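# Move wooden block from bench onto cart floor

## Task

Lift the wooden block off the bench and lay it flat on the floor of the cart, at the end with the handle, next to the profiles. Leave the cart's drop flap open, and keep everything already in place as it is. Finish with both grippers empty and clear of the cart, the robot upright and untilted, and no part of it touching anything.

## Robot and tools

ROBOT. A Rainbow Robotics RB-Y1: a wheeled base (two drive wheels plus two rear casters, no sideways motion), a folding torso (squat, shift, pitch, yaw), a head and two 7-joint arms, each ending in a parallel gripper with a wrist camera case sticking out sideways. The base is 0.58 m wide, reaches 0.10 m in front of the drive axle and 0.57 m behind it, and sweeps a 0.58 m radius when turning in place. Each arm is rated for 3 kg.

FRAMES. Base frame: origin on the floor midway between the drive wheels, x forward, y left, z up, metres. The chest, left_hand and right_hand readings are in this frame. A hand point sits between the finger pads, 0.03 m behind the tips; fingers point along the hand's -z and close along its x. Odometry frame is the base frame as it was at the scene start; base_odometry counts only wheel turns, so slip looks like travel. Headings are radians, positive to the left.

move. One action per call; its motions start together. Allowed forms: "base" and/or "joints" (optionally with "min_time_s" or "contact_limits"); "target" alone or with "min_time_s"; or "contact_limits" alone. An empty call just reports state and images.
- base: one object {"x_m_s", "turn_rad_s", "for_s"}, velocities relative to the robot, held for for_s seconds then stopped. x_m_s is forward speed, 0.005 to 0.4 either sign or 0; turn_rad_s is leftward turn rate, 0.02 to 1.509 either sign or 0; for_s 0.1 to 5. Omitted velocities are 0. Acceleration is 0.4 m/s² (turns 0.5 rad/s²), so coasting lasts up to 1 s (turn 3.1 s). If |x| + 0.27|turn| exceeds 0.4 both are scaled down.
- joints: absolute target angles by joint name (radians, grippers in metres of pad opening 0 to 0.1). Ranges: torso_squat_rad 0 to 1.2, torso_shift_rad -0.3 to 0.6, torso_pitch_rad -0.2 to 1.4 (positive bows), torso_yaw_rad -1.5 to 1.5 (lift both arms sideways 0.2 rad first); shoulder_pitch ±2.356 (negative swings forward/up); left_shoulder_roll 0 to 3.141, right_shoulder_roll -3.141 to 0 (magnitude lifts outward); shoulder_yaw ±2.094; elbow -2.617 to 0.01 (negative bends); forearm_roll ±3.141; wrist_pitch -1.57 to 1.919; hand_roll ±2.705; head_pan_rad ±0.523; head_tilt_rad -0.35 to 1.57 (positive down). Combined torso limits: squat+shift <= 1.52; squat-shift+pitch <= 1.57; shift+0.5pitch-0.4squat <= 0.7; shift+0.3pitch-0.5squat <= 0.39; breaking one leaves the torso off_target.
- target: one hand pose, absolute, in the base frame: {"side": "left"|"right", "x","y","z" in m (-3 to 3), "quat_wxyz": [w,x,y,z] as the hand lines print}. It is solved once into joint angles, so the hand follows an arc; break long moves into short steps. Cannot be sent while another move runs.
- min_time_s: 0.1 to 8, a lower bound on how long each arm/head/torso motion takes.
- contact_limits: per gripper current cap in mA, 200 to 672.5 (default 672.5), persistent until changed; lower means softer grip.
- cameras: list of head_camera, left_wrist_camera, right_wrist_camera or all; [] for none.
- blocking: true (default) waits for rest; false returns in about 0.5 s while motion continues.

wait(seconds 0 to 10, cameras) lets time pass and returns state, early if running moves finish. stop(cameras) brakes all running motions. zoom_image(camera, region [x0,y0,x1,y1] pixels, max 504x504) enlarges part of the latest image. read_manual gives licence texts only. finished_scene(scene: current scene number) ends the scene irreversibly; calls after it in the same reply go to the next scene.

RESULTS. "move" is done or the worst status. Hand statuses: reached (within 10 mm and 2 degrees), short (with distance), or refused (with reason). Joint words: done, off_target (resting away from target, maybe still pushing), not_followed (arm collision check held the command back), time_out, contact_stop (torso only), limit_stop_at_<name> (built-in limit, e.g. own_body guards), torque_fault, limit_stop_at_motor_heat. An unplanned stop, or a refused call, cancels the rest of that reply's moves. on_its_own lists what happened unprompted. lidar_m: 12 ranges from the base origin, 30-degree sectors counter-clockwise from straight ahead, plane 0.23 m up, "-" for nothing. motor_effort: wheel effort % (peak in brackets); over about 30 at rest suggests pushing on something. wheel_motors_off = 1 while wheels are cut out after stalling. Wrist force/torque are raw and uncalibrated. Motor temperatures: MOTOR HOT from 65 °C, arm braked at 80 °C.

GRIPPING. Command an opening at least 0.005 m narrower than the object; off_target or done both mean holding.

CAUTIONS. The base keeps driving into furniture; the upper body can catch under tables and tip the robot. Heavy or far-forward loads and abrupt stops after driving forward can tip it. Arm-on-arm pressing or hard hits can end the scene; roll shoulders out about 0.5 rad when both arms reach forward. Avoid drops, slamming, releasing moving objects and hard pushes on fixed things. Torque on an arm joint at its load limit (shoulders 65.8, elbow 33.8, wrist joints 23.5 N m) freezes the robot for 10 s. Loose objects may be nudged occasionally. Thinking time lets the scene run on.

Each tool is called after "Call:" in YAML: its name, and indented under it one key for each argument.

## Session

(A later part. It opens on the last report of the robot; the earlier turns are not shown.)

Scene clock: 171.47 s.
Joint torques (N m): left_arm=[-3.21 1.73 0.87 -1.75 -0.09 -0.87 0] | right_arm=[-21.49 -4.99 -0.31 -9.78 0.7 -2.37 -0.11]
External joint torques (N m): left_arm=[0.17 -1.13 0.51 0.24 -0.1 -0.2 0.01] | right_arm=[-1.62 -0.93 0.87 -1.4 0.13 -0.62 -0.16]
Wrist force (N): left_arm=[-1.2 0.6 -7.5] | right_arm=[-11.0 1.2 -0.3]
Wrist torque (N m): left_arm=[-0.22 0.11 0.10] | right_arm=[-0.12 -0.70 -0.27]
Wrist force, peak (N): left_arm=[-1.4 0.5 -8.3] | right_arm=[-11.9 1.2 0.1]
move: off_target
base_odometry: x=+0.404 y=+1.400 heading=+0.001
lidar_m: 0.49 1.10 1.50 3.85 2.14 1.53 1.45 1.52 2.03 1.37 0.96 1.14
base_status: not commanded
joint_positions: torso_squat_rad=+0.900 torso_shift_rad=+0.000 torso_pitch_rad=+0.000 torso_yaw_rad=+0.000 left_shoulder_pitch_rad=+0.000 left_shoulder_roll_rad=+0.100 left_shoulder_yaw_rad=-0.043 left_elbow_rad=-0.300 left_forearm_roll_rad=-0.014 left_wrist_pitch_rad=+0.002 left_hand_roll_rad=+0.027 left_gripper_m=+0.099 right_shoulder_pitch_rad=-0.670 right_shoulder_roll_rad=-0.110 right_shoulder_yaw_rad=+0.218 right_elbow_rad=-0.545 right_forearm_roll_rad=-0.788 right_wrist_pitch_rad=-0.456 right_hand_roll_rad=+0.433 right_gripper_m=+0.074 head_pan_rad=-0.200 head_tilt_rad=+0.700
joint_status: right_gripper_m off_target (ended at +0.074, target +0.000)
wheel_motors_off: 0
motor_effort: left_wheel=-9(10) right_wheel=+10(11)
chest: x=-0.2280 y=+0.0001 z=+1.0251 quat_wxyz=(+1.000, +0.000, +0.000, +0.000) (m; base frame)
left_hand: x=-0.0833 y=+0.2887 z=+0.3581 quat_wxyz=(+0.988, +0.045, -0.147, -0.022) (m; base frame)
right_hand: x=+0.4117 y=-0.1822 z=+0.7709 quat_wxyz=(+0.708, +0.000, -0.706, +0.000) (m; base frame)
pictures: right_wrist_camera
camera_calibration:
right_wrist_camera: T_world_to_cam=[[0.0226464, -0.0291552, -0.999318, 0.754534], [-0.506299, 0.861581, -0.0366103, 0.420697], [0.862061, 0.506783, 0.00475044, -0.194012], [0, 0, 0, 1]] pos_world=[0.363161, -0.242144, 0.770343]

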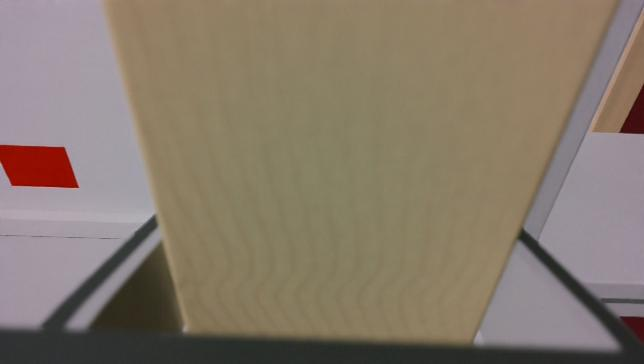

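Call:
move:
  joints: {"torso_squat_rad":0.85}
  min_time_s: 2
  cameras: ["right_wrist_camera","head_camera"]

Scene clock: 174.43 s.
Joint torques (N m): left_arm=[-2.92 1.77 0.8 -1.94 -0.03 -0.74 -0.07] | right_arm=[-34.34 -5.26 -1.72 -20.61 0.97 -8.69 -0.07]
External joint torques (N m): left_arm=[0.42 -1.09 0.43 0.04 -0.04 -0.07 -0.05] | right_arm=[-14.55 -1.21 -0.55 -12.25 0.4 -6.95 -0.12]
Wrist force (N): left_arm=[-0.6 0.7 -7.7] | right_arm=[-29.1 1.2 -0.3]
Wrist torque (N m): left_arm=[-0.26 0.13 0.10] | right_arm=[-0.12 2.00 0.41]
Wrist force, peak (N): left_arm=[-1.8 0.8 -8.3] | right_arm=[-29.4 1.6 -0.4]
move: done
base_odometry: x=+0.404 y=+1.400 heading=+0.001
lidar_m: 0.49 1.09 1.50 3.86 2.15 1.53 1.46 1.53 2.04 1.35 0.96 1.12
base_status: not commanded
joint_positions: torso_squat_rad=+0.850 torso_shift_rad=+0.000 torso_pitch_rad=+0.001 torso_yaw_rad=+0.000 left_shoulder_pitch_rad=+0.000 left_shoulder_roll_rad=+0.100 left_shoulder_yaw_rad=-0.043 left_elbow_rad=-0.300 left_forearm_roll_rad=-0.014 left_wrist_pitch_rad=+0.002 left_hand_roll_rad=+0.027 left_gripper_m=+0.099 right_shoulder_pitch_rad=-0.667 right_shoulder_roll_rad=-0.110 right_shoulder_yaw_rad=+0.218 right_elbow_rad=-0.543 right_forearm_roll_rad=-0.788 right_wrist_pitch_rad=-0.455 right_hand_roll_rad=+0.433 right_gripper_m=+0.074 head_pan_rad=-0.200 head_tilt_rad=+0.700
joint_status: all done
wheel_motors_off: 0
motor_effort: left_wheel=-9(11) right_wheel=+10(11)
chest: x=-0.2274 y=+0.0001 z=+1.0519 quat_wxyz=(+1.000, +0.000, +0.001, +0.000) (m; base frame)
left_hand: x=-0.0835 y=+0.2887 z=+0.3848 quat_wxyz=(+0.988, +0.045, -0.147, -0.022) (m; base frame)
right_hand: x=+0.4107 y=-0.1831 z=+0.7937 quat_wxyz=(+0.711, -0.001, -0.703, +0.000) (m; base frame)
pictures: head_camera, right_wrist_camera
camera_calibration:
head_camera: T_world_to_cam=[[-0.199935, -0.979309, -0.0312907, -0.00270816], [-0.58336, 0.144635, -0.799232, 0.932567], [0.787221, -0.141541, -0.600208, 0.858158], [0, 0, 0, 1]] pos_world=[-0.132079, -0.01607, 1.26033]
right_wrist_camera: T_world_to_cam=[[0.0146069, -0.0300842, -0.999441, 0.780467], [-0.505671, 0.862082, -0.03334, 0.41902], [0.862603, 0.505875, -0.00262032, -0.187395], [0, 0, 0, 1]] pos_world=[0.362134, -0.242951, 0.79351]

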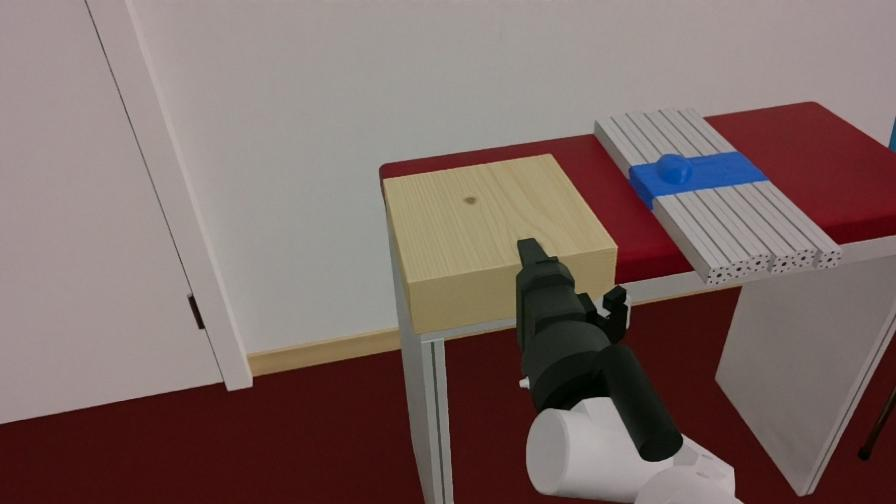

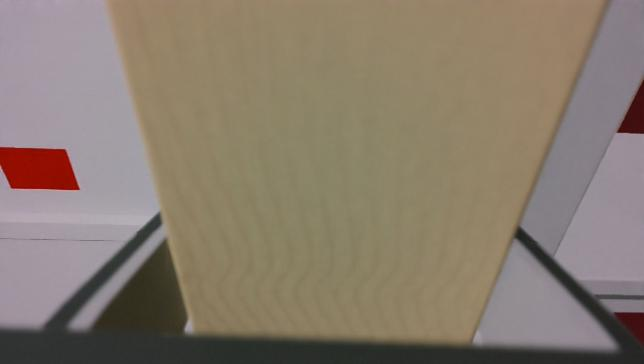

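Call:
move:
  joints: {"torso_squat_rad":0.72}
  min_time_s: 2
  cameras: ["right_wrist_camera","head_camera"]

Scene clock: 177.53 s.
Joint torques (N m): left_arm=[-2.91 1.78 0.88 -1.92 -0.02 -0.81 -0.07] | right_arm=[-34.44 -5.11 -1.49 -20.68 0.92 -8.75 -0.14]
External joint torques (N m): left_arm=[0.44 -1.09 0.52 0.06 -0.04 -0.14 -0.06] | right_arm=[-14.64 -1.06 -0.32 -12.32 0.35 -7 -0.19]
Wrist force (N): left_arm=[-1.6 0.7 -7.7] | right_arm=[-28.7 1.1 -0.8]
Wrist torque (N m): left_arm=[-0.25 -0.03 0.15] | right_arm=[-0.08 2.00 0.38]
Wrist force, peak (N): left_arm=[-1.1 1.1 -8.5] | right_arm=[-29.7 1.2 -0.8]
move: done
base_odometry: x=+0.404 y=+1.400 heading=+0.001
lidar_m: 0.49 1.10 1.50 3.86 2.15 1.52 1.45 1.52 2.04 1.37 0.95 1.13
base_status: not commanded
joint_positions: torso_squat_rad=+0.720 torso_shift_rad=+0.000 torso_pitch_rad=+0.001 torso_yaw_rad=+0.000 left_shoulder_pitch_rad=+0.000 left_shoulder_roll_rad=+0.100 left_shoulder_yaw_rad=-0.043 left_elbow_rad=-0.300 left_forearm_roll_rad=-0.014 left_wrist_pitch_rad=+0.002 left_hand_roll_rad=+0.027 left_gripper_m=+0.099 right_shoulder_pitch_rad=-0.667 right_shoulder_roll_rad=-0.110 right_shoulder_yaw_rad=+0.218 right_elbow_rad=-0.543 right_forearm_roll_rad=-0.788 right_wrist_pitch_rad=-0.455 right_hand_roll_rad=+0.433 right_gripper_m=+0.074 head_pan_rad=-0.200 head_tilt_rad=+0.700
joint_status: all done
wheel_motors_off: 0
motor_effort: left_wheel=-10(10) right_wheel=+9(12)
chest: x=-0.2274 y=+0.0001 z=+1.1162 quat_wxyz=(+1.000, +0.000, +0.001, +0.000) (m; base frame)
left_hand: x=-0.0835 y=+0.2887 z=+0.4491 quat_wxyz=(+0.988, +0.045, -0.147, -0.022) (m; base frame)
right_hand: x=+0.4107 y=-0.1831 z=+0.8579 quat_wxyz=(+0.711, -0.001, -0.703, +0.000) (m; base frame)
pictures: head_camera, right_wrist_camera
camera_calibration:
head_camera: T_world_to_cam=[[-0.199937, -0.979309, -0.0312937, -0.000695565], [-0.583359, 0.144639, -0.799232, 0.983878], [0.787221, -0.141541, -0.600208, 0.896691], [0, 0, 0, 1]] pos_world=[-0.132079, -0.01607, 1.32453]
right_wrist_camera: T_world_to_cam=[[0.0145203, -0.030134, -0.99944, 0.844747], [-0.505674, 0.862081, -0.0333391, 0.42125], [0.862603, 0.505875, -0.00272032, -0.18709], [0, 0, 0, 1]] pos_world=[0.362133, -0.243051, 0.857809]

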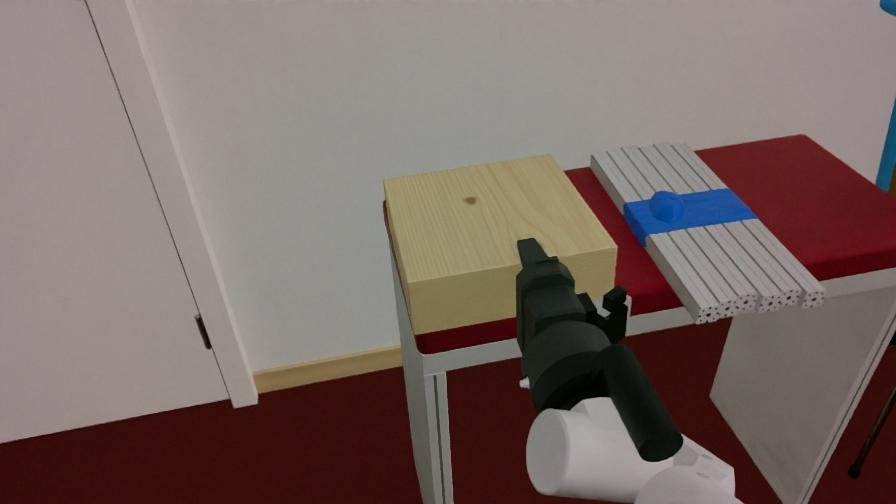

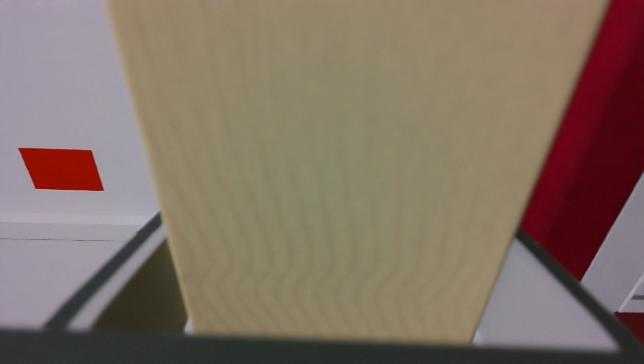

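Call:
move:
  base: {"x_m_s":-0.2,"for_s":2.25}

Call:
move:
  target: {"side":"right","x":0.34,"y":-0.2,"z":0.9,"quat_wxyz":[0.7071,0,-0.7071,0]}
  min_time_s: 2
  cameras: ["head_camera"]

Call:
move:
  base: {"turn_rad_s":-0.6,"for_s":2.618}

Call:
move:
  base: {"x_m_s":0.35,"for_s":4.0}
  cameras: ["head_camera"]

Scene clock: 184.33 s.
Joint torques (N m): left_arm=[-3.78 1.72 0.79 -1.81 0.02 -0.77 0.05] | right_arm=[-36.14 -5.05 -2.15 -21.19 1.13 -8.63 -0.18]
External joint torques (N m): left_arm=[-0.43 -1.14 0.43 0.17 0 -0.1 0.06] | right_arm=[-16.35 -1.01 -0.99 -12.84 0.55 -6.88 -0.23]
Wrist force (N): left_arm=[-0.4 1.2 -7.1] | right_arm=[-28.6 1.2 -0.8]
Wrist torque (N m): left_arm=[-0.32 0.15 0.08] | right_arm=[-0.05 2.09 0.39]
Wrist force, peak (N): left_arm=[-1.6 1.9 -8.2] | right_arm=[-30.6 0.4 -1.4]
move: done
base_odometry: x=-0.050 y=+1.400 heading=+0.000
lidar_m: 0.93 1.59 2.10 4.21 1.48 1.04 1.01 1.04 1.40 3.53 1.47 1.26
base_status: done (sent for 2.27 of 2.27 s)
joint_positions: torso_squat_rad=+0.720 torso_shift_rad=+0.000 torso_pitch_rad=+0.001 torso_yaw_rad=+0.000 left_shoulder_pitch_rad=+0.000 left_shoulder_roll_rad=+0.100 left_shoulder_yaw_rad=-0.043 left_elbow_rad=-0.300 left_forearm_roll_rad=-0.014 left_wrist_pitch_rad=+0.002 left_hand_roll_rad=+0.027 left_gripper_m=+0.099 right_shoulder_pitch_rad=-0.667 right_shoulder_roll_rad=-0.110 right_shoulder_yaw_rad=+0.218 right_elbow_rad=-0.542 right_forearm_roll_rad=-0.788 right_wrist_pitch_rad=-0.455 right_hand_roll_rad=+0.433 right_gripper_m=+0.074 head_pan_rad=-0.200 head_tilt_rad=+0.700
joint_status: not commanded
wheel_motors_off: 0
motor_effort: left_wheel=-15(29) right_wheel=+14(40)
chest: x=-0.2275 y=+0.0000 z=+1.1162 quat_wxyz=(+1.000, +0.000, +0.001, +0.000) (m; base frame)
left_hand: x=-0.0836 y=+0.2887 z=+0.4491 quat_wxyz=(+0.988, +0.045, -0.147, -0.022) (m; base frame)
right_hand: x=+0.4105 y=-0.1832 z=+0.8577 quat_wxyz=(+0.711, -0.001, -0.703, +0.000) (m; base frame)
pictures: none

Scene clock: 186.67 s.
Joint torques (N m): left_arm=[-3.96 1.61 1.07 -1.85 -0.05 -0.88 0.02] | right_arm=[-28.63 1.58 -1.61 -25.38 -0.2 -5.05 -0.54]
External joint torques (N m): left_arm=[-0.62 -1.25 0.7 0.13 -0.07 -0.21 0.03] | right_arm=[-14.52 2.34 -1.65 -15.19 -0.48 -4.07 -0.59]
Wrist force (N): left_arm=[0.0 0.4 -7.1] | right_arm=[-28.6 1.5 -0.2]
Wrist torque (N m): left_arm=[-0.22 0.22 0.08] | right_arm=[0.00 2.02 0.24]
Wrist force, peak (N): left_arm=[-1.0 1.8 -8.4] | right_arm=[-31.9 1.3 -1.6]
move: done
base_odometry: x=-0.050 y=+1.400 heading=+0.000
lidar_m: 0.95 1.59 2.10 4.20 1.47 1.06 1.01 1.04 1.40 3.51 1.46 1.26
base_status: not commanded
joint_positions: torso_squat_rad=+0.720 torso_shift_rad=+0.000 torso_pitch_rad=+0.001 torso_yaw_rad=+0.000 left_shoulder_pitch_rad=+0.000 left_shoulder_roll_rad=+0.100 left_shoulder_yaw_rad=-0.043 left_elbow_rad=-0.300 left_forearm_roll_rad=-0.014 left_wrist_pitch_rad=+0.002 left_hand_roll_rad=+0.027 left_gripper_m=+0.099 right_shoulder_pitch_rad=-0.197 right_shoulder_roll_rad=+0.000 right_shoulder_yaw_rad=-0.011 right_elbow_rad=-1.366 right_forearm_roll_rad=-1.041 right_wrist_pitch_rad=-0.055 right_hand_roll_rad=+1.036 right_gripper_m=+0.074 head_pan_rad=-0.200 head_tilt_rad=+0.700
joint_status: all done
wheel_motors_off: 0
motor_effort: left_wheel=-15(16) right_wheel=+14(17)
chest: x=-0.2275 y=+0.0000 z=+1.1162 quat_wxyz=(+1.000, +0.000, +0.001, +0.000) (m; base frame)
left_hand: x=-0.0836 y=+0.2887 z=+0.4491 quat_wxyz=(+0.988, +0.045, -0.147, -0.022) (m; base frame)
right_hand: x=+0.3390 y=-0.2006 z=+0.8960 quat_wxyz=(+0.705, +0.003, -0.710, +0.003) (m; base frame)
right_hand_status: reached (checked arc, planned for 2.0 s): 4 mm and 0.6 deg off.
pictures: head_camera
camera_calibration:
head_camera: T_world_to_cam=[[-0.199911, -0.979309, -0.0314586, -0.000588565], [-0.58324, 0.144736, -0.799301, 0.984023], [0.787316, -0.141442, -0.600106, 0.896695], [0, 0, 0, 1]] pos_world=[-0.132178, -0.01617, 1.32463]

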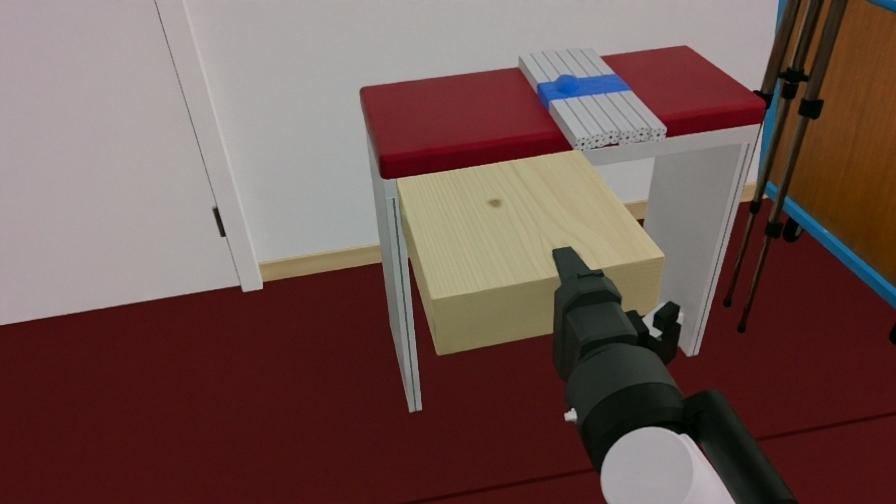

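Scene clock: 190.83 s.
Joint torques (N m): left_arm=[-3.98 2.03 0.99 -1.87 -0.02 -0.85 0.04] | right_arm=[-28.72 0.8 -1.57 -25.04 -0.19 -5.1 -0.53]
External joint torques (N m): left_arm=[-0.64 -0.84 0.63 0.11 -0.03 -0.18 0.05] | right_arm=[-14.61 1.56 -1.61 -14.87 -0.47 -4.06 -0.58]
Wrist force (N): left_arm=[-0.7 1.3 -6.8] | right_arm=[-28.7 1.5 0.3]
Wrist torque (N m): left_arm=[-0.34 0.13 0.09] | right_arm=[-0.08 2.02 0.26]
Wrist force, peak (N): left_arm=[-0.9 1.3 -8.2] | right_arm=[-29.5 1.5 -0.5]
move: done
base_odometry: x=-0.050 y=+1.400 heading=-1.579
lidar_m: 3.33 1.47 1.26 0.95 1.59 2.07 4.19 1.52 1.08 1.02 1.02 1.36
base_status: done (sent for 2.63 of 2.63 s)
joint_positions: torso_squat_rad=+0.720 torso_shift_rad=+0.000 torso_pitch_rad=+0.001 torso_yaw_rad=+0.000 left_shoulder_pitch_rad=+0.000 left_shoulder_roll_rad=+0.100 left_shoulder_yaw_rad=-0.043 left_elbow_rad=-0.300 left_forearm_roll_rad=-0.014 left_wrist_pitch_rad=+0.002 left_hand_roll_rad=+0.027 left_gripper_m=+0.099 right_shoulder_pitch_rad=-0.197 right_shoulder_roll_rad=+0.000 right_shoulder_yaw_rad=-0.011 right_elbow_rad=-1.366 right_forearm_roll_rad=-1.041 right_wrist_pitch_rad=-0.055 right_hand_roll_rad=+1.036 right_gripper_m=+0.074 head_pan_rad=-0.200 head_tilt_rad=+0.700
joint_status: not commanded
wheel_motors_off: 0
motor_effort: left_wheel=+17(52) right_wheel=+5(50)
chest: x=-0.2275 y=+0.0000 z=+1.1162 quat_wxyz=(+1.000, +0.000, +0.001, +0.000) (m; base frame)
left_hand: x=-0.0836 y=+0.2888 z=+0.4491 quat_wxyz=(+0.988, +0.045, -0.147, -0.022) (m; base frame)
right_hand: x=+0.3390 y=-0.2006 z=+0.8960 quat_wxyz=(+0.705, +0.003, -0.710, +0.003) (m; base frame)
pictures: none

Scene clock: 196.03 s.
Joint torques (N m): left_arm=[-2.95 1.52 0.86 -1.74 -0.06 -0.71 0.04] | right_arm=[-28.28 0.24 -1.3 -24.95 -0.23 -5.01 -0.52]
External joint torques (N m): left_arm=[0.4 -1.35 0.5 0.24 -0.08 -0.04 0.06] | right_arm=[-14.18 1 -1.34 -14.78 -0.51 -4.03 -0.58]
Wrist force (N): left_arm=[-1.2 0.4 -7.2] | right_arm=[-29.4 1.5 0.2]
Wrist torque (N m): left_arm=[-0.24 0.07 0.10] | right_arm=[-0.09 2.01 0.25]
Wrist force, peak (N): left_arm=[-1.3 1.5 -8.3] | right_arm=[-30.2 1.3 0.7]
move: done
base_odometry: x=-0.062 y=+0.000 heading=-1.580
lidar_m: 3.06 1.27 0.88 0.83 1.13 1.61 4.62 1.42 1.00 0.93 0.94 1.26
base_status: done (sent for 4 of 4 s)
joint_positions: torso_squat_rad=+0.720 torso_shift_rad=+0.000 torso_pitch_rad=+0.001 torso_yaw_rad=+0.000 left_shoulder_pitch_rad=+0.000 left_shoulder_roll_rad=+0.100 left_shoulder_yaw_rad=-0.043 left_elbow_rad=-0.300 left_forearm_roll_rad=-0.014 left_wrist_pitch_rad=+0.002 left_hand_roll_rad=+0.027 left_gripper_m=+0.099 right_shoulder_pitch_rad=-0.197 right_shoulder_roll_rad=+0.000 right_shoulder_yaw_rad=-0.011 right_elbow_rad=-1.366 right_forearm_roll_rad=-1.041 right_wrist_pitch_rad=-0.055 right_hand_roll_rad=+1.036 right_gripper_m=+0.074 head_pan_rad=-0.200 head_tilt_rad=+0.700
joint_status: not commanded
wheel_motors_off: 0
motor_effort: left_wheel=-1(48) right_wheel=+1(42)
chest: x=-0.2275 y=+0.0000 z=+1.1162 quat_wxyz=(+1.000, +0.000, +0.001, +0.000) (m; base frame)
left_hand: x=-0.0834 y=+0.2887 z=+0.4492 quat_wxyz=(+0.988, +0.045, -0.147, -0.022) (m; base frame)
right_hand: x=+0.3390 y=-0.2006 z=+0.8960 quat_wxyz=(+0.704, +0.003, -0.710, +0.003) (m; base frame)
pictures: head_camera
camera_calibration:
head_camera: T_world_to_cam=[[-0.199835, -0.979323, -0.0315185, -0.000499545], [-0.583251, 0.144739, -0.799292, 0.98401], [0.787327, -0.141343, -0.600115, 0.89671], [0, 0, 0, 1]] pos_world=[-0.132178, -0.0161702, 1.32463]

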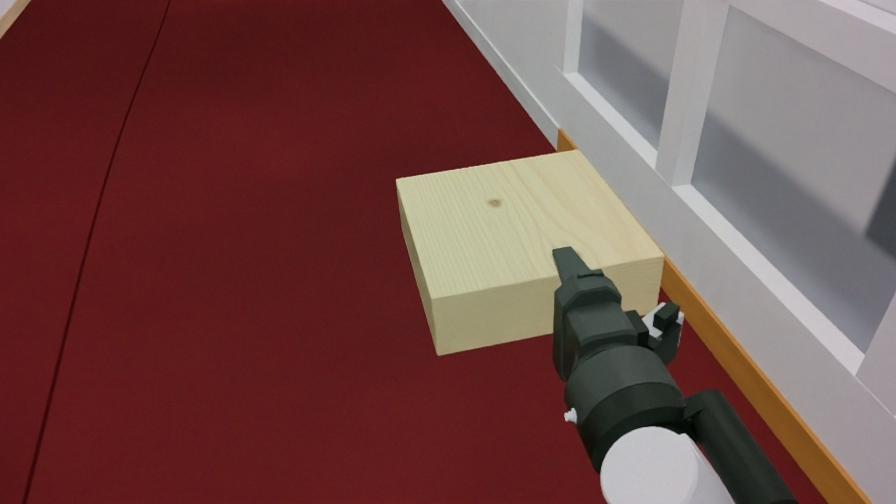

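Call:
move:
  base: {"turn_rad_s":0.6,"for_s":2.633}
  joints: {"torso_squat_rad":0.1}
  cameras: ["head_camera"]

Scene clock: 201.63 s.
Joint torques (N m): left_arm=[-3.12 1.79 0.99 -1.87 -0.06 -0.84 0.03] | right_arm=[-28.64 0.23 -1.08 -25.1 -0.19 -5.16 -0.46]
External joint torques (N m): left_arm=[0.24 -1.08 0.62 0.11 -0.08 -0.16 0.05] | right_arm=[-14.53 0.98 -1.12 -14.93 -0.47 -4.23 -0.51]
Wrist force (N): left_arm=[-1.6 0.7 -7.4] | right_arm=[-29.0 2.0 0.5]
Wrist torque (N m): left_arm=[-0.24 0.04 0.07] | right_arm=[-0.06 2.01 0.24]
Wrist force, peak (N): left_arm=[-1.2 0.3 -8.9] | right_arm=[-30.3 0.0 0.2]
move: done
base_odometry: x=-0.063 y=+0.000 heading=+0.000
lidar_m: 0.83 1.12 1.61 4.17 1.36 0.97 0.93 0.98 1.30 3.26 1.25 0.89
base_status: done (sent for 2.63 of 2.63 s)
joint_positions: torso_squat_rad=+0.100 torso_shift_rad=+0.000 torso_pitch_rad=+0.001 torso_yaw_rad=+0.000 left_shoulder_pitch_rad=+0.000 left_shoulder_roll_rad=+0.100 left_shoulder_yaw_rad=-0.043 left_elbow_rad=-0.300 left_forearm_roll_rad=-0.014 left_wrist_pitch_rad=+0.002 left_hand_roll_rad=+0.027 left_gripper_m=+0.099 right_shoulder_pitch_rad=-0.197 right_shoulder_roll_rad=+0.000 right_shoulder_yaw_rad=-0.011 right_elbow_rad=-1.366 right_forearm_roll_rad=-1.041 right_wrist_pitch_rad=-0.055 right_hand_roll_rad=+1.036 right_gripper_m=+0.074 head_pan_rad=-0.200 head_tilt_rad=+0.700
joint_status: all done
wheel_motors_off: 0
motor_effort: left_wheel=+4(47) right_wheel=+19(40)
chest: x=-0.2274 y=+0.0000 z=+1.2864 quat_wxyz=(+1.000, +0.000, +0.001, +0.000) (m; base frame)
left_hand: x=-0.0834 y=+0.2888 z=+0.6194 quat_wxyz=(+0.988, +0.045, -0.147, -0.022) (m; base frame)
right_hand: x=+0.3390 y=-0.2006 z=+1.0662 quat_wxyz=(+0.705, +0.003, -0.710, +0.003) (m; base frame)
pictures: head_camera
camera_calibration:
head_camera: T_world_to_cam=[[-0.199835, -0.979323, -0.0315185, 0.00478695], [-0.583251, 0.144739, -0.799292, 1.12012], [0.787327, -0.141343, -0.600115, 0.998756], [0, 0, 0, 1]] pos_world=[-0.132078, -0.0162702, 1.49483]

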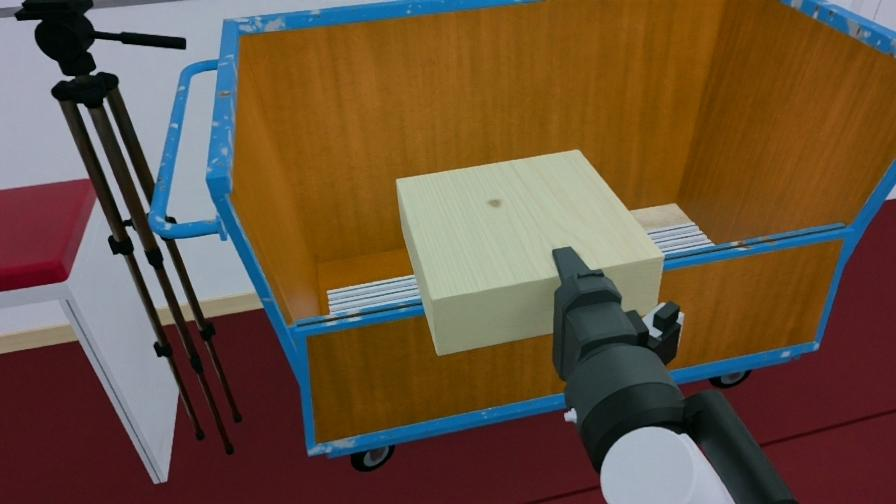

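Call:
move:
  target: {"side":"right","x":0.36,"y":-0.28,"z":1.08,"quat_wxyz":[0.641,0.299,-0.299,0.641]}
  min_time_s: 4
  cameras: ["head_camera","right_wrist_camera"]

Scene clock: 208.63 s.
Joint torques (N m): left_arm=[-2.96 2.03 0.99 -1.91 -0.02 -0.85 -0.11] | right_arm=[-38.13 -17.02 -6.28 -12.5 -6.38 -0.63 -0.09]
External joint torques (N m): left_arm=[0.39 -0.85 0.62 0.08 -0.03 -0.17 -0.09] | right_arm=[-14.93 -5.32 -3.71 -5.71 -5.29 -0.31 -0.12]
Wrist force (N): left_arm=[-0.8 0.8 -7.7] | right_arm=[-18.1 8.4 -19.3]
Wrist torque (N m): left_arm=[-0.25 0.12 0.12] | right_arm=[0.05 1.26 0.09]
Wrist force, peak (N): left_arm=[-1.0 0.9 -8.5] | right_arm=[-29.3 1.7 0.4]
move: short
base_odometry: x=-0.063 y=+0.000 heading=+0.000
lidar_m: 0.82 1.12 1.62 4.17 1.36 0.98 0.92 0.98 1.31 3.26 1.26 0.88
base_status: not commanded
joint_positions: torso_squat_rad=+0.100 torso_shift_rad=+0.000 torso_pitch_rad=+0.001 torso_yaw_rad=+0.000 left_shoulder_pitch_rad=+0.000 left_shoulder_roll_rad=+0.100 left_shoulder_yaw_rad=-0.043 left_elbow_rad=-0.300 left_forearm_roll_rad=-0.014 left_wrist_pitch_rad=+0.002 left_hand_roll_rad=+0.027 left_gripper_m=+0.099 right_shoulder_pitch_rad=-1.087 right_shoulder_roll_rad=-0.631 right_shoulder_yaw_rad=+0.219 right_elbow_rad=-0.266 right_forearm_roll_rad=-1.440 right_wrist_pitch_rad=+1.213 right_hand_roll_rad=+1.837 right_gripper_m=+0.074 head_pan_rad=-0.200 head_tilt_rad=+0.700
joint_status: all done
wheel_motors_off: 0
motor_effort: left_wheel=+3(5) right_wheel=+19(22)
chest: x=-0.2274 y=+0.0000 z=+1.2864 quat_wxyz=(+1.000, +0.000, +0.001, +0.000) (m; base frame)
left_hand: x=-0.0834 y=+0.2888 z=+0.6194 quat_wxyz=(+0.988, +0.045, -0.147, -0.022) (m; base frame)
right_hand: x=+0.3579 y=-0.2800 z=+1.0773 quat_wxyz=(+0.719, +0.085, -0.368, +0.584) (m; base frame)
right_hand_status: short (checked arc, as near as the solve gets, planned for 4.0 s): 3 mm and 28.1 deg off. The place is met; only the turn is off.
pictures: head_camera, right_wrist_camera
camera_calibration:
head_camera: T_world_to_cam=[[-0.199835, -0.979323, -0.0315185, 0.00478695], [-0.583251, 0.144739, -0.799292, 1.12012], [0.787327, -0.141343, -0.600115, 0.998756], [0, 0, 0, 1]] pos_world=[-0.132078, -0.0162702, 1.49483]
right_wrist_camera: T_world_to_cam=[[-0.0101498, -0.770583, -0.637259, 0.473142], [-0.996195, -0.0473752, 0.0731535, 0.29155], [-0.0865611, 0.635577, -0.76717, 1.10763], [0, 0, 0, 1]] pos_world=[0.391121, -0.325578, 1.12993]

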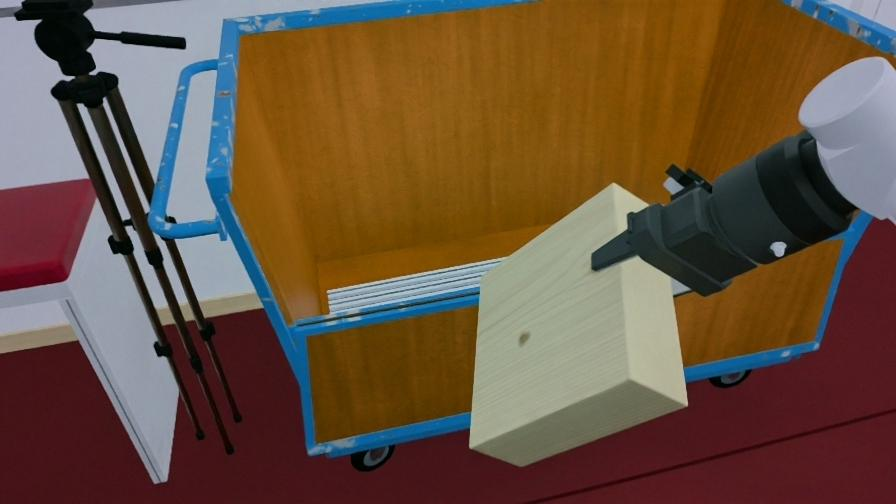

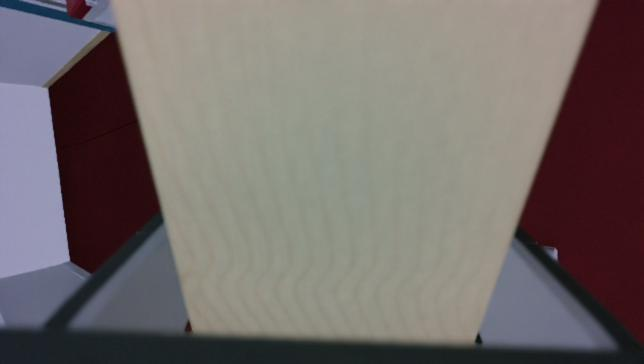

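Call:
move:
  joints: {"right_shoulder_pitch_rad":-0.197,"right_shoulder_roll_rad":0,"right_shoulder_yaw_rad":-0.011,"right_elbow_rad":-1.366,"right_forearm_roll_rad":-1.041,"right_wrist_pitch_rad":-0.055,"right_hand_roll_rad":1.036}
  min_time_s: 4

Call:
move:
  joints: {"right_shoulder_pitch_rad":-0.1,"right_shoulder_roll_rad":-1.4,"right_shoulder_yaw_rad":0,"right_elbow_rad":-1.45,"right_forearm_roll_rad":0,"right_wrist_pitch_rad":0,"right_hand_roll_rad":-1.4}
  min_time_s: 4
  cameras: ["head_camera","right_wrist_camera"]

Scene clock: 227.00 s.
Joint torques (N m): left_arm=[-3.02 1.56 0.88 -1.82 0.04 -0.95 0.03] | right_arm=[-26.86 1.32 -1.66 -25.51 0.13 -4.99 -0.67]
External joint torques (N m): left_arm=[0.34 -1.31 0.51 0.16 0.02 -0.28 0.05] | right_arm=[-12.81 2.08 -1.7 -15.34 -0.14 -4.01 -0.72]
Wrist force (N): left_arm=[-0.8 1.2 -7.7] | right_arm=[-29.2 1.4 0.5]
Wrist torque (N m): left_arm=[-0.32 0.09 0.10] | right_arm=[-0.05 1.96 0.51]
Wrist force, peak (N): left_arm=[-1.6 0.4 -8.5] | right_arm=[-29.2 1.4 0.5]
move: done
base_odometry: x=-0.063 y=+0.000 heading=+0.000
lidar_m: 0.82 1.13 1.63 4.16 1.37 0.98 0.91 0.98 1.29 3.25 1.23 0.89
base_status: not commanded
joint_positions: torso_squat_rad=+0.100 torso_shift_rad=+0.000 torso_pitch_rad=+0.001 torso_yaw_rad=+0.000 left_shoulder_pitch_rad=+0.000 left_shoulder_roll_rad=+0.100 left_shoulder_yaw_rad=-0.043 left_elbow_rad=-0.300 left_forearm_roll_rad=-0.014 left_wrist_pitch_rad=+0.002 left_hand_roll_rad=+0.027 left_gripper_m=+0.099 right_shoulder_pitch_rad=-0.194 right_shoulder_roll_rad=+0.000 right_shoulder_yaw_rad=-0.011 right_elbow_rad=-1.362 right_forearm_roll_rad=-1.041 right_wrist_pitch_rad=-0.054 right_hand_roll_rad=+1.036 right_gripper_m=+0.074 head_pan_rad=-0.200 head_tilt_rad=+0.700
joint_status: all done
wheel_motors_off: 0
motor_effort: left_wheel=+5(5) right_wheel=+19(21)
chest: x=-0.2274 y=+0.0000 z=+1.2864 quat_wxyz=(+1.000, +0.000, +0.001, +0.000) (m; base frame)
left_hand: x=-0.0834 y=+0.2888 z=+0.6194 quat_wxyz=(+0.988, +0.045, -0.147, -0.022) (m; base frame)
right_hand: x=+0.3380 y=-0.2008 z=+1.0626 quat_wxyz=(+0.707, +0.003, -0.707, +0.003) (m; base frame)
pictures: none

Scene clock: 231.30 s.
Joint torques (N m): left_arm=[-3.15 1.57 0.69 -1.86 -0.08 -0.94 0.06] | right_arm=[-23.74 -30.09 -22.13 -5.11 -0.36 -1.69 -0.45]
External joint torques (N m): left_arm=[0.2 -1.31 0.32 0.12 -0.1 -0.26 0.07] | right_arm=[-12.08 -9.65 -10.79 -3.18 -0.4 -1.34 -0.5]
Wrist force (N): left_arm=[-1.1 0.5 -7.1] | right_arm=[-28.7 0.9 2.5]
Wrist torque (N m): left_arm=[-0.25 0.08 0.06] | right_arm=[-0.13 2.03 0.51]
Wrist force, peak (N): left_arm=[-1.2 0.8 -8.6] | right_arm=[-29.3 3.0 0.0]
move: done
base_odometry: x=-0.063 y=+0.000 heading=+0.000
lidar_m: 0.82 1.11 1.62 4.18 1.36 0.97 0.92 0.97 1.29 3.25 1.24 0.87
base_status: not commanded
joint_positions: torso_squat_rad=+0.100 torso_shift_rad=+0.000 torso_pitch_rad=+0.001 torso_yaw_rad=+0.000 left_shoulder_pitch_rad=+0.000 left_shoulder_roll_rad=+0.100 left_shoulder_yaw_rad=-0.043 left_elbow_rad=-0.300 left_forearm_roll_rad=-0.014 left_wrist_pitch_rad=+0.002 left_hand_roll_rad=+0.027 left_gripper_m=+0.099 right_shoulder_pitch_rad=-0.097 right_shoulder_roll_rad=-1.398 right_shoulder_yaw_rad=+0.003 right_elbow_rad=-1.449 right_forearm_roll_rad=+0.000 right_wrist_pitch_rad=+0.000 right_hand_roll_rad=-1.400 right_gripper_m=+0.074 head_pan_rad=-0.200 head_tilt_rad=+0.700
joint_status: all done
wheel_motors_off: 0
motor_effort: left_wheel=+4(5) right_wheel=+21(22)
chest: x=-0.2274 y=-0.0002 z=+1.2864 quat_wxyz=(+1.000, +0.000, +0.001, +0.000) (m; base frame)
left_hand: x=-0.0834 y=+0.2888 z=+0.6195 quat_wxyz=(+0.988, +0.045, -0.147, -0.022) (m; base frame)
right_hand: x=+0.2983 y=-0.5631 z=+1.3486 quat_wxyz=(+0.683, -0.028, -0.730, -0.033) (m; base frame)
pictures: head_camera, right_wrist_camera
camera_calibration:
head_camera: T_world_to_cam=[[-0.199875, -0.979307, -0.0317335, 0.00498572], [-0.583226, 0.144935, -0.799275, 1.12006], [0.787336, -0.141248, -0.600126, 0.99884], [0, 0, 0, 1]] pos_world=[-0.132178, -0.0163699, 1.49482]
right_wrist_camera: T_world_to_cam=[[0.0901367, -0.0266274, -0.995573, 1.29953], [-0.427168, 0.901989, -0.0627991, 0.747102], [0.899668, 0.430938, 0.0699279, -0.0477641], [0, 0, 0, 1]] pos_world=[0.244974, -0.618691, 1.34404]

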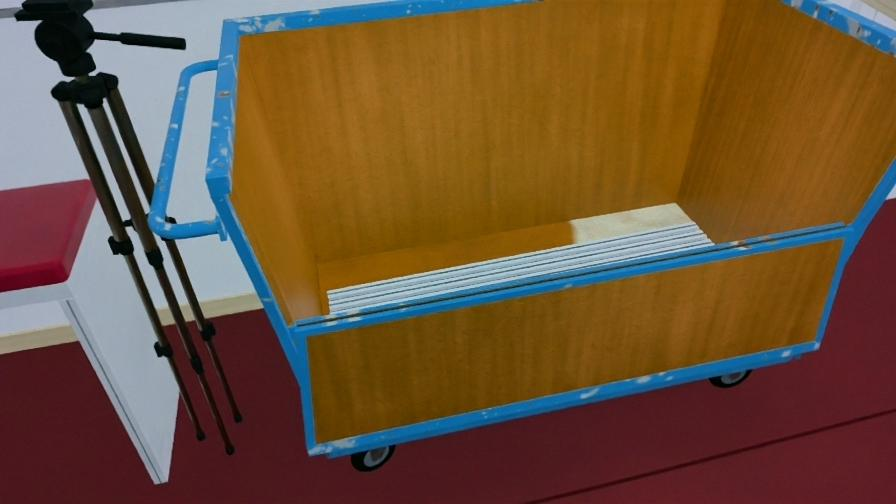

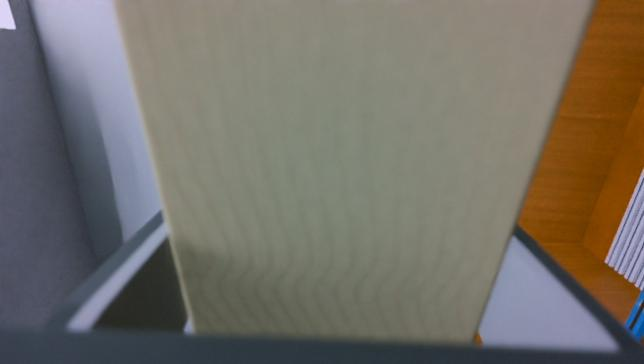

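Call:
move:
  target: {"side":"right","x":0.27,"y":-0.42,"z":1.2,"quat_wxyz":[0.7567,0.2195,-0.53,0.3135]}
  min_time_s: 3

Call:
move:
  target: {"side":"right","x":0.26,"y":-0.34,"z":1.1,"quat_wxyz":[0.641,0.299,-0.299,0.641]}
  min_time_s: 3
  cameras: ["head_camera","right_wrist_camera"]

Scene clock: 236.87 s.
Joint torques (N m): left_arm=[-3.04 1.54 0.86 -1.99 0.01 -0.85 0.01] | right_arm=[-28.24 -22.52 -18.02 -1.15 -8.03 -0.09 -0.69]
External joint torques (N m): left_arm=[0.31 -1.35 0.49 -0.01 0 -0.18 0.02] | right_arm=[-13.7 -3.56 -8.62 -0.57 -6.43 -0.1 -0.74]
Wrist force (N): left_arm=[-1.0 1.6 -7.8] | right_arm=[-26.5 0.9 -9.1]
Wrist torque (N m): left_arm=[-0.34 0.09 0.11] | right_arm=[-0.32 1.92 0.49]
Wrist force, peak (N): left_arm=[-1.4 1.2 -8.5] | right_arm=[-28.6 2.7 -5.7]
move: done
base_odometry: x=-0.063 y=+0.000 heading=+0.000
lidar_m: 0.83 1.11 1.62 4.17 1.37 0.97 0.93 0.97 1.29 3.24 1.24 0.88
base_status: not commanded
joint_positions: torso_squat_rad=+0.100 torso_shift_rad=+0.000 torso_pitch_rad=+0.001 torso_yaw_rad=+0.000 left_shoulder_pitch_rad=+0.000 left_shoulder_roll_rad=+0.100 left_shoulder_yaw_rad=-0.043 left_elbow_rad=-0.300 left_forearm_roll_rad=-0.014 left_wrist_pitch_rad=+0.002 left_hand_roll_rad=+0.027 left_gripper_m=+0.099 right_shoulder_pitch_rad=-0.553 right_shoulder_roll_rad=-1.352 right_shoulder_yaw_rad=+0.639 right_elbow_rad=-0.993 right_forearm_roll_rad=+0.367 right_wrist_pitch_rad=-1.023 right_hand_roll_rad=-1.579 right_gripper_m=+0.074 head_pan_rad=-0.200 head_tilt_rad=+0.700
joint_status: all done
wheel_motors_off: 0
motor_effort: left_wheel=+4(5) right_wheel=+20(22)
chest: x=-0.2274 y=-0.0002 z=+1.2864 quat_wxyz=(+1.000, +0.000, +0.001, +0.000) (m; base frame)
left_hand: x=-0.0834 y=+0.2888 z=+0.6195 quat_wxyz=(+0.988, +0.045, -0.147, -0.022) (m; base frame)
right_hand: x=+0.2684 y=-0.4196 z=+1.1969 quat_wxyz=(+0.760, +0.216, -0.529, +0.310) (m; base frame)
right_hand_status: reached (checked arc, planned for 3.0 s): 4 mm and 0.7 deg off.
pictures: none

Scene clock: 240.20 s.
Joint torques (N m): left_arm=[-3.14 1.84 1.05 -1.86 -0.05 -0.86 -0.06] | right_arm=[-33.08 -15.34 -8.1 -1.07 -6.58 -1.9 -0.13]
External joint torques (N m): left_arm=[0.21 -1.04 0.68 0.12 -0.07 -0.18 -0.05] | right_arm=[-12.25 -2.46 -4.22 -0.3 -5.11 -1.57 -0.17]
Wrist force (N): left_arm=[-1.2 0.6 -7.7] | right_arm=[-20.0 4.0 -18.7]
Wrist torque (N m): left_arm=[-0.27 0.08 0.08] | right_arm=[-0.22 1.37 0.15]
Wrist force, peak (N): left_arm=[-1.3 0.4 -8.6] | right_arm=[-27.1 2.2 -9.3]
move: short
base_odometry: x=-0.063 y=+0.000 heading=+0.000
lidar_m: 0.83 1.11 1.62 4.17 1.37 0.97 0.92 0.97 1.29 3.26 1.24 0.88
base_status: not commanded
joint_positions: torso_squat_rad=+0.100 torso_shift_rad=+0.000 torso_pitch_rad=+0.001 torso_yaw_rad=+0.000 left_shoulder_pitch_rad=+0.000 left_shoulder_roll_rad=+0.100 left_shoulder_yaw_rad=-0.043 left_elbow_rad=-0.300 left_forearm_roll_rad=-0.014 left_wrist_pitch_rad=+0.002 left_hand_roll_rad=+0.027 left_gripper_m=+0.099 right_shoulder_pitch_rad=-1.083 right_shoulder_roll_rad=-0.891 right_shoulder_yaw_rad=+0.972 right_elbow_rad=-0.267 right_forearm_roll_rad=+0.894 right_wrist_pitch_rad=-1.556 right_hand_roll_rad=-1.155 right_gripper_m=+0.074 head_pan_rad=-0.200 head_tilt_rad=+0.700
joint_status: all done
wheel_motors_off: 0
motor_effort: left_wheel=+4(5) right_wheel=+22(23)
chest: x=-0.2275 y=-0.0001 z=+1.2864 quat_wxyz=(+1.000, +0.000, +0.000, +0.000) (m; base frame)
left_hand: x=-0.0834 y=+0.2888 z=+0.6194 quat_wxyz=(+0.988, +0.045, -0.147, -0.022) (m; base frame)
right_hand: x=+0.2584 y=-0.3401 z=+1.0983 quat_wxyz=(+0.680, +0.209, -0.319, +0.626) (m; base frame)
right_hand_status: short (checked arc, as near as the solve gets, planned for 3.0 s): 2 mm and 11.7 deg off. The place is met; only the turn is off.
pictures: head_camera, right_wrist_camera
camera_calibration:
head_camera: T_world_to_cam=[[-0.19987, -0.979307, -0.0317639, 0.0050319], [-0.583113, 0.144937, -0.799358, 1.1202], [0.787421, -0.141246, -0.600015, 0.998685], [0, 0, 0, 1]] pos_world=[-0.132178, -0.0163699, 1.49482]
right_wrist_camera: T_world_to_cam=[[0.0211517, -0.703457, -0.710423, 0.534263], [-0.936466, -0.262785, 0.232326, -0.0754983], [-0.35012, 0.660373, -0.664322, 1.11684], [0, 0, 0, 1]] pos_world=[0.309027, -0.381541, 1.13904]

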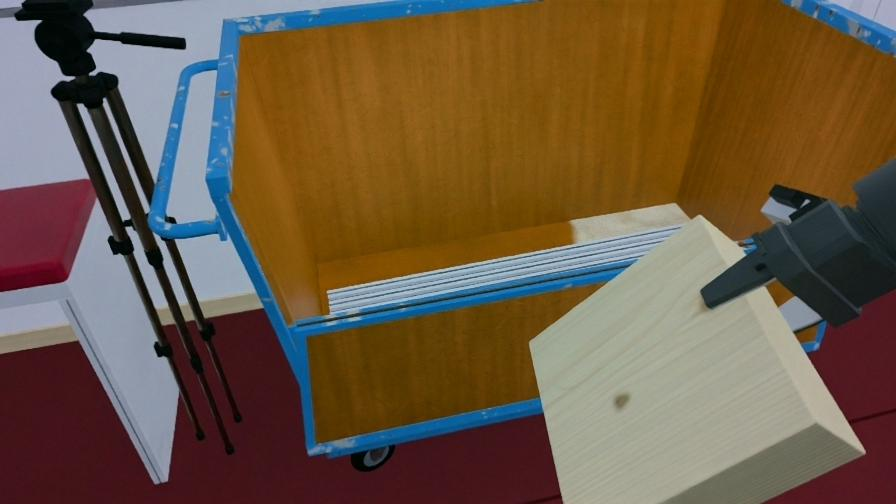

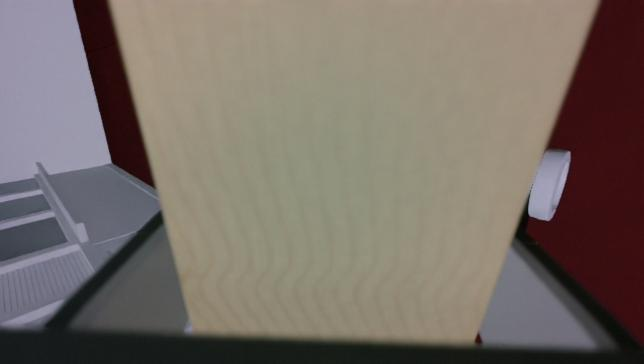

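Call:
move:
  joints: {"right_shoulder_pitch_rad":-0.553,"right_shoulder_roll_rad":-1.352,"right_shoulder_yaw_rad":0.639,"right_elbow_rad":-0.993,"right_forearm_roll_rad":0.367,"right_wrist_pitch_rad":-1.023,"right_hand_roll_rad":-1.579}
  min_time_s: 3

Call:
move:
  joints: {"right_shoulder_pitch_rad":0.2,"right_shoulder_roll_rad":-1.5,"right_shoulder_yaw_rad":0.3,"right_elbow_rad":-1.9,"right_forearm_roll_rad":0.0,"right_wrist_pitch_rad":-0.7,"right_hand_roll_rad":-1.09}
  min_time_s: 4
  cameras: ["head_camera","right_wrist_camera"]

Scene clock: 246.87 s.
Joint torques (N m): left_arm=[-2.94 1.76 0.62 -1.81 -0.08 -0.87 -0.04] | right_arm=[-25.03 -25.37 -19.74 -2.54 -8.04 -0.16 -0.71]
External joint torques (N m): left_arm=[0.42 -1.12 0.25 0.18 -0.09 -0.19 -0.02] | right_arm=[-10.53 -6.4 -10.35 -1.97 -6.45 -0.17 -0.76]
Wrist force (N): left_arm=[-1.3 0.9 -7.8] | right_arm=[-26.4 0.9 -9.5]
Wrist torque (N m): left_arm=[-0.27 0.04 0.10] | right_arm=[-0.36 1.91 0.45]
Wrist force, peak (N): left_arm=[-1.0 0.9 -8.6] | right_arm=[-27.2 2.4 -10.8]
move: done
base_odometry: x=-0.063 y=+0.000 heading=+0.000
lidar_m: 0.82 1.13 1.60 4.17 1.37 0.98 0.93 0.98 1.29 3.26 1.23 0.87
base_status: not commanded
joint_positions: torso_squat_rad=+0.100 torso_shift_rad=+0.000 torso_pitch_rad=+0.001 torso_yaw_rad=+0.000 left_shoulder_pitch_rad=+0.000 left_shoulder_roll_rad=+0.100 left_shoulder_yaw_rad=-0.043 left_elbow_rad=-0.300 left_forearm_roll_rad=-0.014 left_wrist_pitch_rad=+0.002 left_hand_roll_rad=+0.027 left_gripper_m=+0.099 right_shoulder_pitch_rad=-0.550 right_shoulder_roll_rad=-1.350 right_shoulder_yaw_rad=+0.642 right_elbow_rad=-0.992 right_forearm_roll_rad=+0.369 right_wrist_pitch_rad=-1.023 right_hand_roll_rad=-1.579 right_gripper_m=+0.074 head_pan_rad=-0.200 head_tilt_rad=+0.700
joint_status: all done
wheel_motors_off: 0
motor_effort: left_wheel=+3(5) right_wheel=+20(22)
chest: x=-0.2275 y=-0.0001 z=+1.2864 quat_wxyz=(+1.000, +0.000, +0.000, +0.000) (m; base frame)
left_hand: x=-0.0834 y=+0.2888 z=+0.6194 quat_wxyz=(+0.988, +0.045, -0.147, -0.022) (m; base frame)
right_hand: x=+0.2674 y=-0.4198 z=+1.1937 quat_wxyz=(+0.762, +0.216, -0.526, +0.309) (m; base frame)
pictures: none

Scene clock: 251.17 s.
Joint torques (N m): left_arm=[-2.94 1.52 0.91 -1.83 -0.08 -0.81 0.01] | right_arm=[-14.77 -15.02 -18.9 -7.17 -5.98 -4.1 -0.31]
External joint torques (N m): left_arm=[0.42 -1.36 0.54 0.15 -0.1 -0.14 0.03] | right_arm=[-6.85 -0.35 -9.15 -5.11 -4.93 -3.27 -0.35]
Wrist force (N): left_arm=[-1.3 0.8 -7.9] | right_arm=[-27.7 1.9 -4.8]
Wrist torque (N m): left_arm=[-0.27 0.08 0.06] | right_arm=[-0.22 2.03 0.32]
Wrist force, peak (N): left_arm=[-0.4 0.7 -8.7] | right_arm=[-27.5 1.5 -9.1]
move: done
base_odometry: x=-0.063 y=+0.000 heading=+0.000
lidar_m: 0.82 1.13 1.62 4.17 1.37 0.97 0.92 0.97 1.31 3.25 1.24 0.88
base_status: not commanded
joint_positions: torso_squat_rad=+0.100 torso_shift_rad=+0.000 torso_pitch_rad=+0.001 torso_yaw_rad=+0.000 left_shoulder_pitch_rad=+0.000 left_shoulder_roll_rad=+0.100 left_shoulder_yaw_rad=-0.043 left_elbow_rad=-0.300 left_forearm_roll_rad=-0.014 left_wrist_pitch_rad=+0.002 left_hand_roll_rad=+0.027 left_gripper_m=+0.099 right_shoulder_pitch_rad=+0.202 right_shoulder_roll_rad=-1.500 right_shoulder_yaw_rad=+0.302 right_elbow_rad=-1.899 right_forearm_roll_rad=+0.001 right_wrist_pitch_rad=-0.699 right_hand_roll_rad=-1.090 right_gripper_m=+0.074 head_pan_rad=-0.200 head_tilt_rad=+0.700
joint_status: all done
wheel_motors_off: 0
motor_effort: left_wheel=+4(5) right_wheel=+20(23)
chest: x=-0.2275 y=-0.0001 z=+1.2864 quat_wxyz=(+1.000, +0.000, +0.000, +0.000) (m; base frame)
left_hand: x=-0.0834 y=+0.2888 z=+0.6194 quat_wxyz=(+0.988, +0.045, -0.147, -0.022) (m; base frame)
right_hand: x=+0.1249 y=-0.2626 z=+1.1746 quat_wxyz=(+0.672, +0.301, -0.560, +0.379) (m; base frame)
pictures: head_camera, right_wrist_camera
camera_calibration:
head_camera: T_world_to_cam=[[-0.199869, -0.979312, -0.0316392, 0.0049233], [-0.583011, 0.144816, -0.799454, 1.12028], [0.787496, -0.14134, -0.599894, 0.998604], [0, 0, 0, 1]] pos_world=[-0.132278, -0.01627, 1.49482]
right_wrist_camera: T_world_to_cam=[[-0.046172, -0.165827, -0.985073, 1.11797], [-0.998657, 0.0308552, 0.0416146, 0.110997], [0.0234938, 0.985672, -0.167029, 0.524243], [0, 0, 0, 1]] pos_world=[0.150151, -0.334767, 1.18422]

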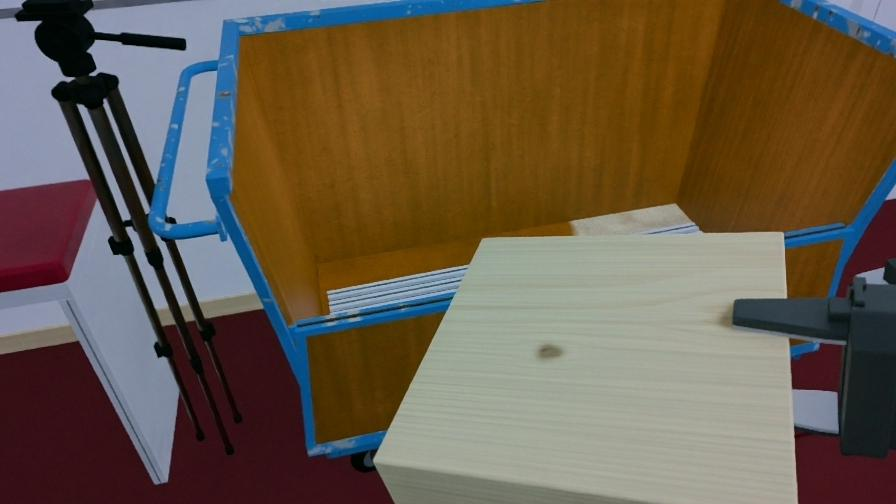

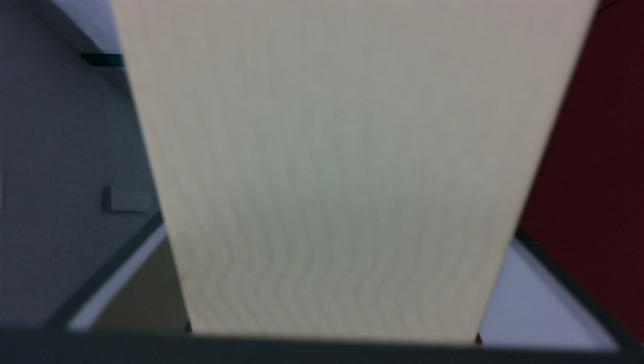

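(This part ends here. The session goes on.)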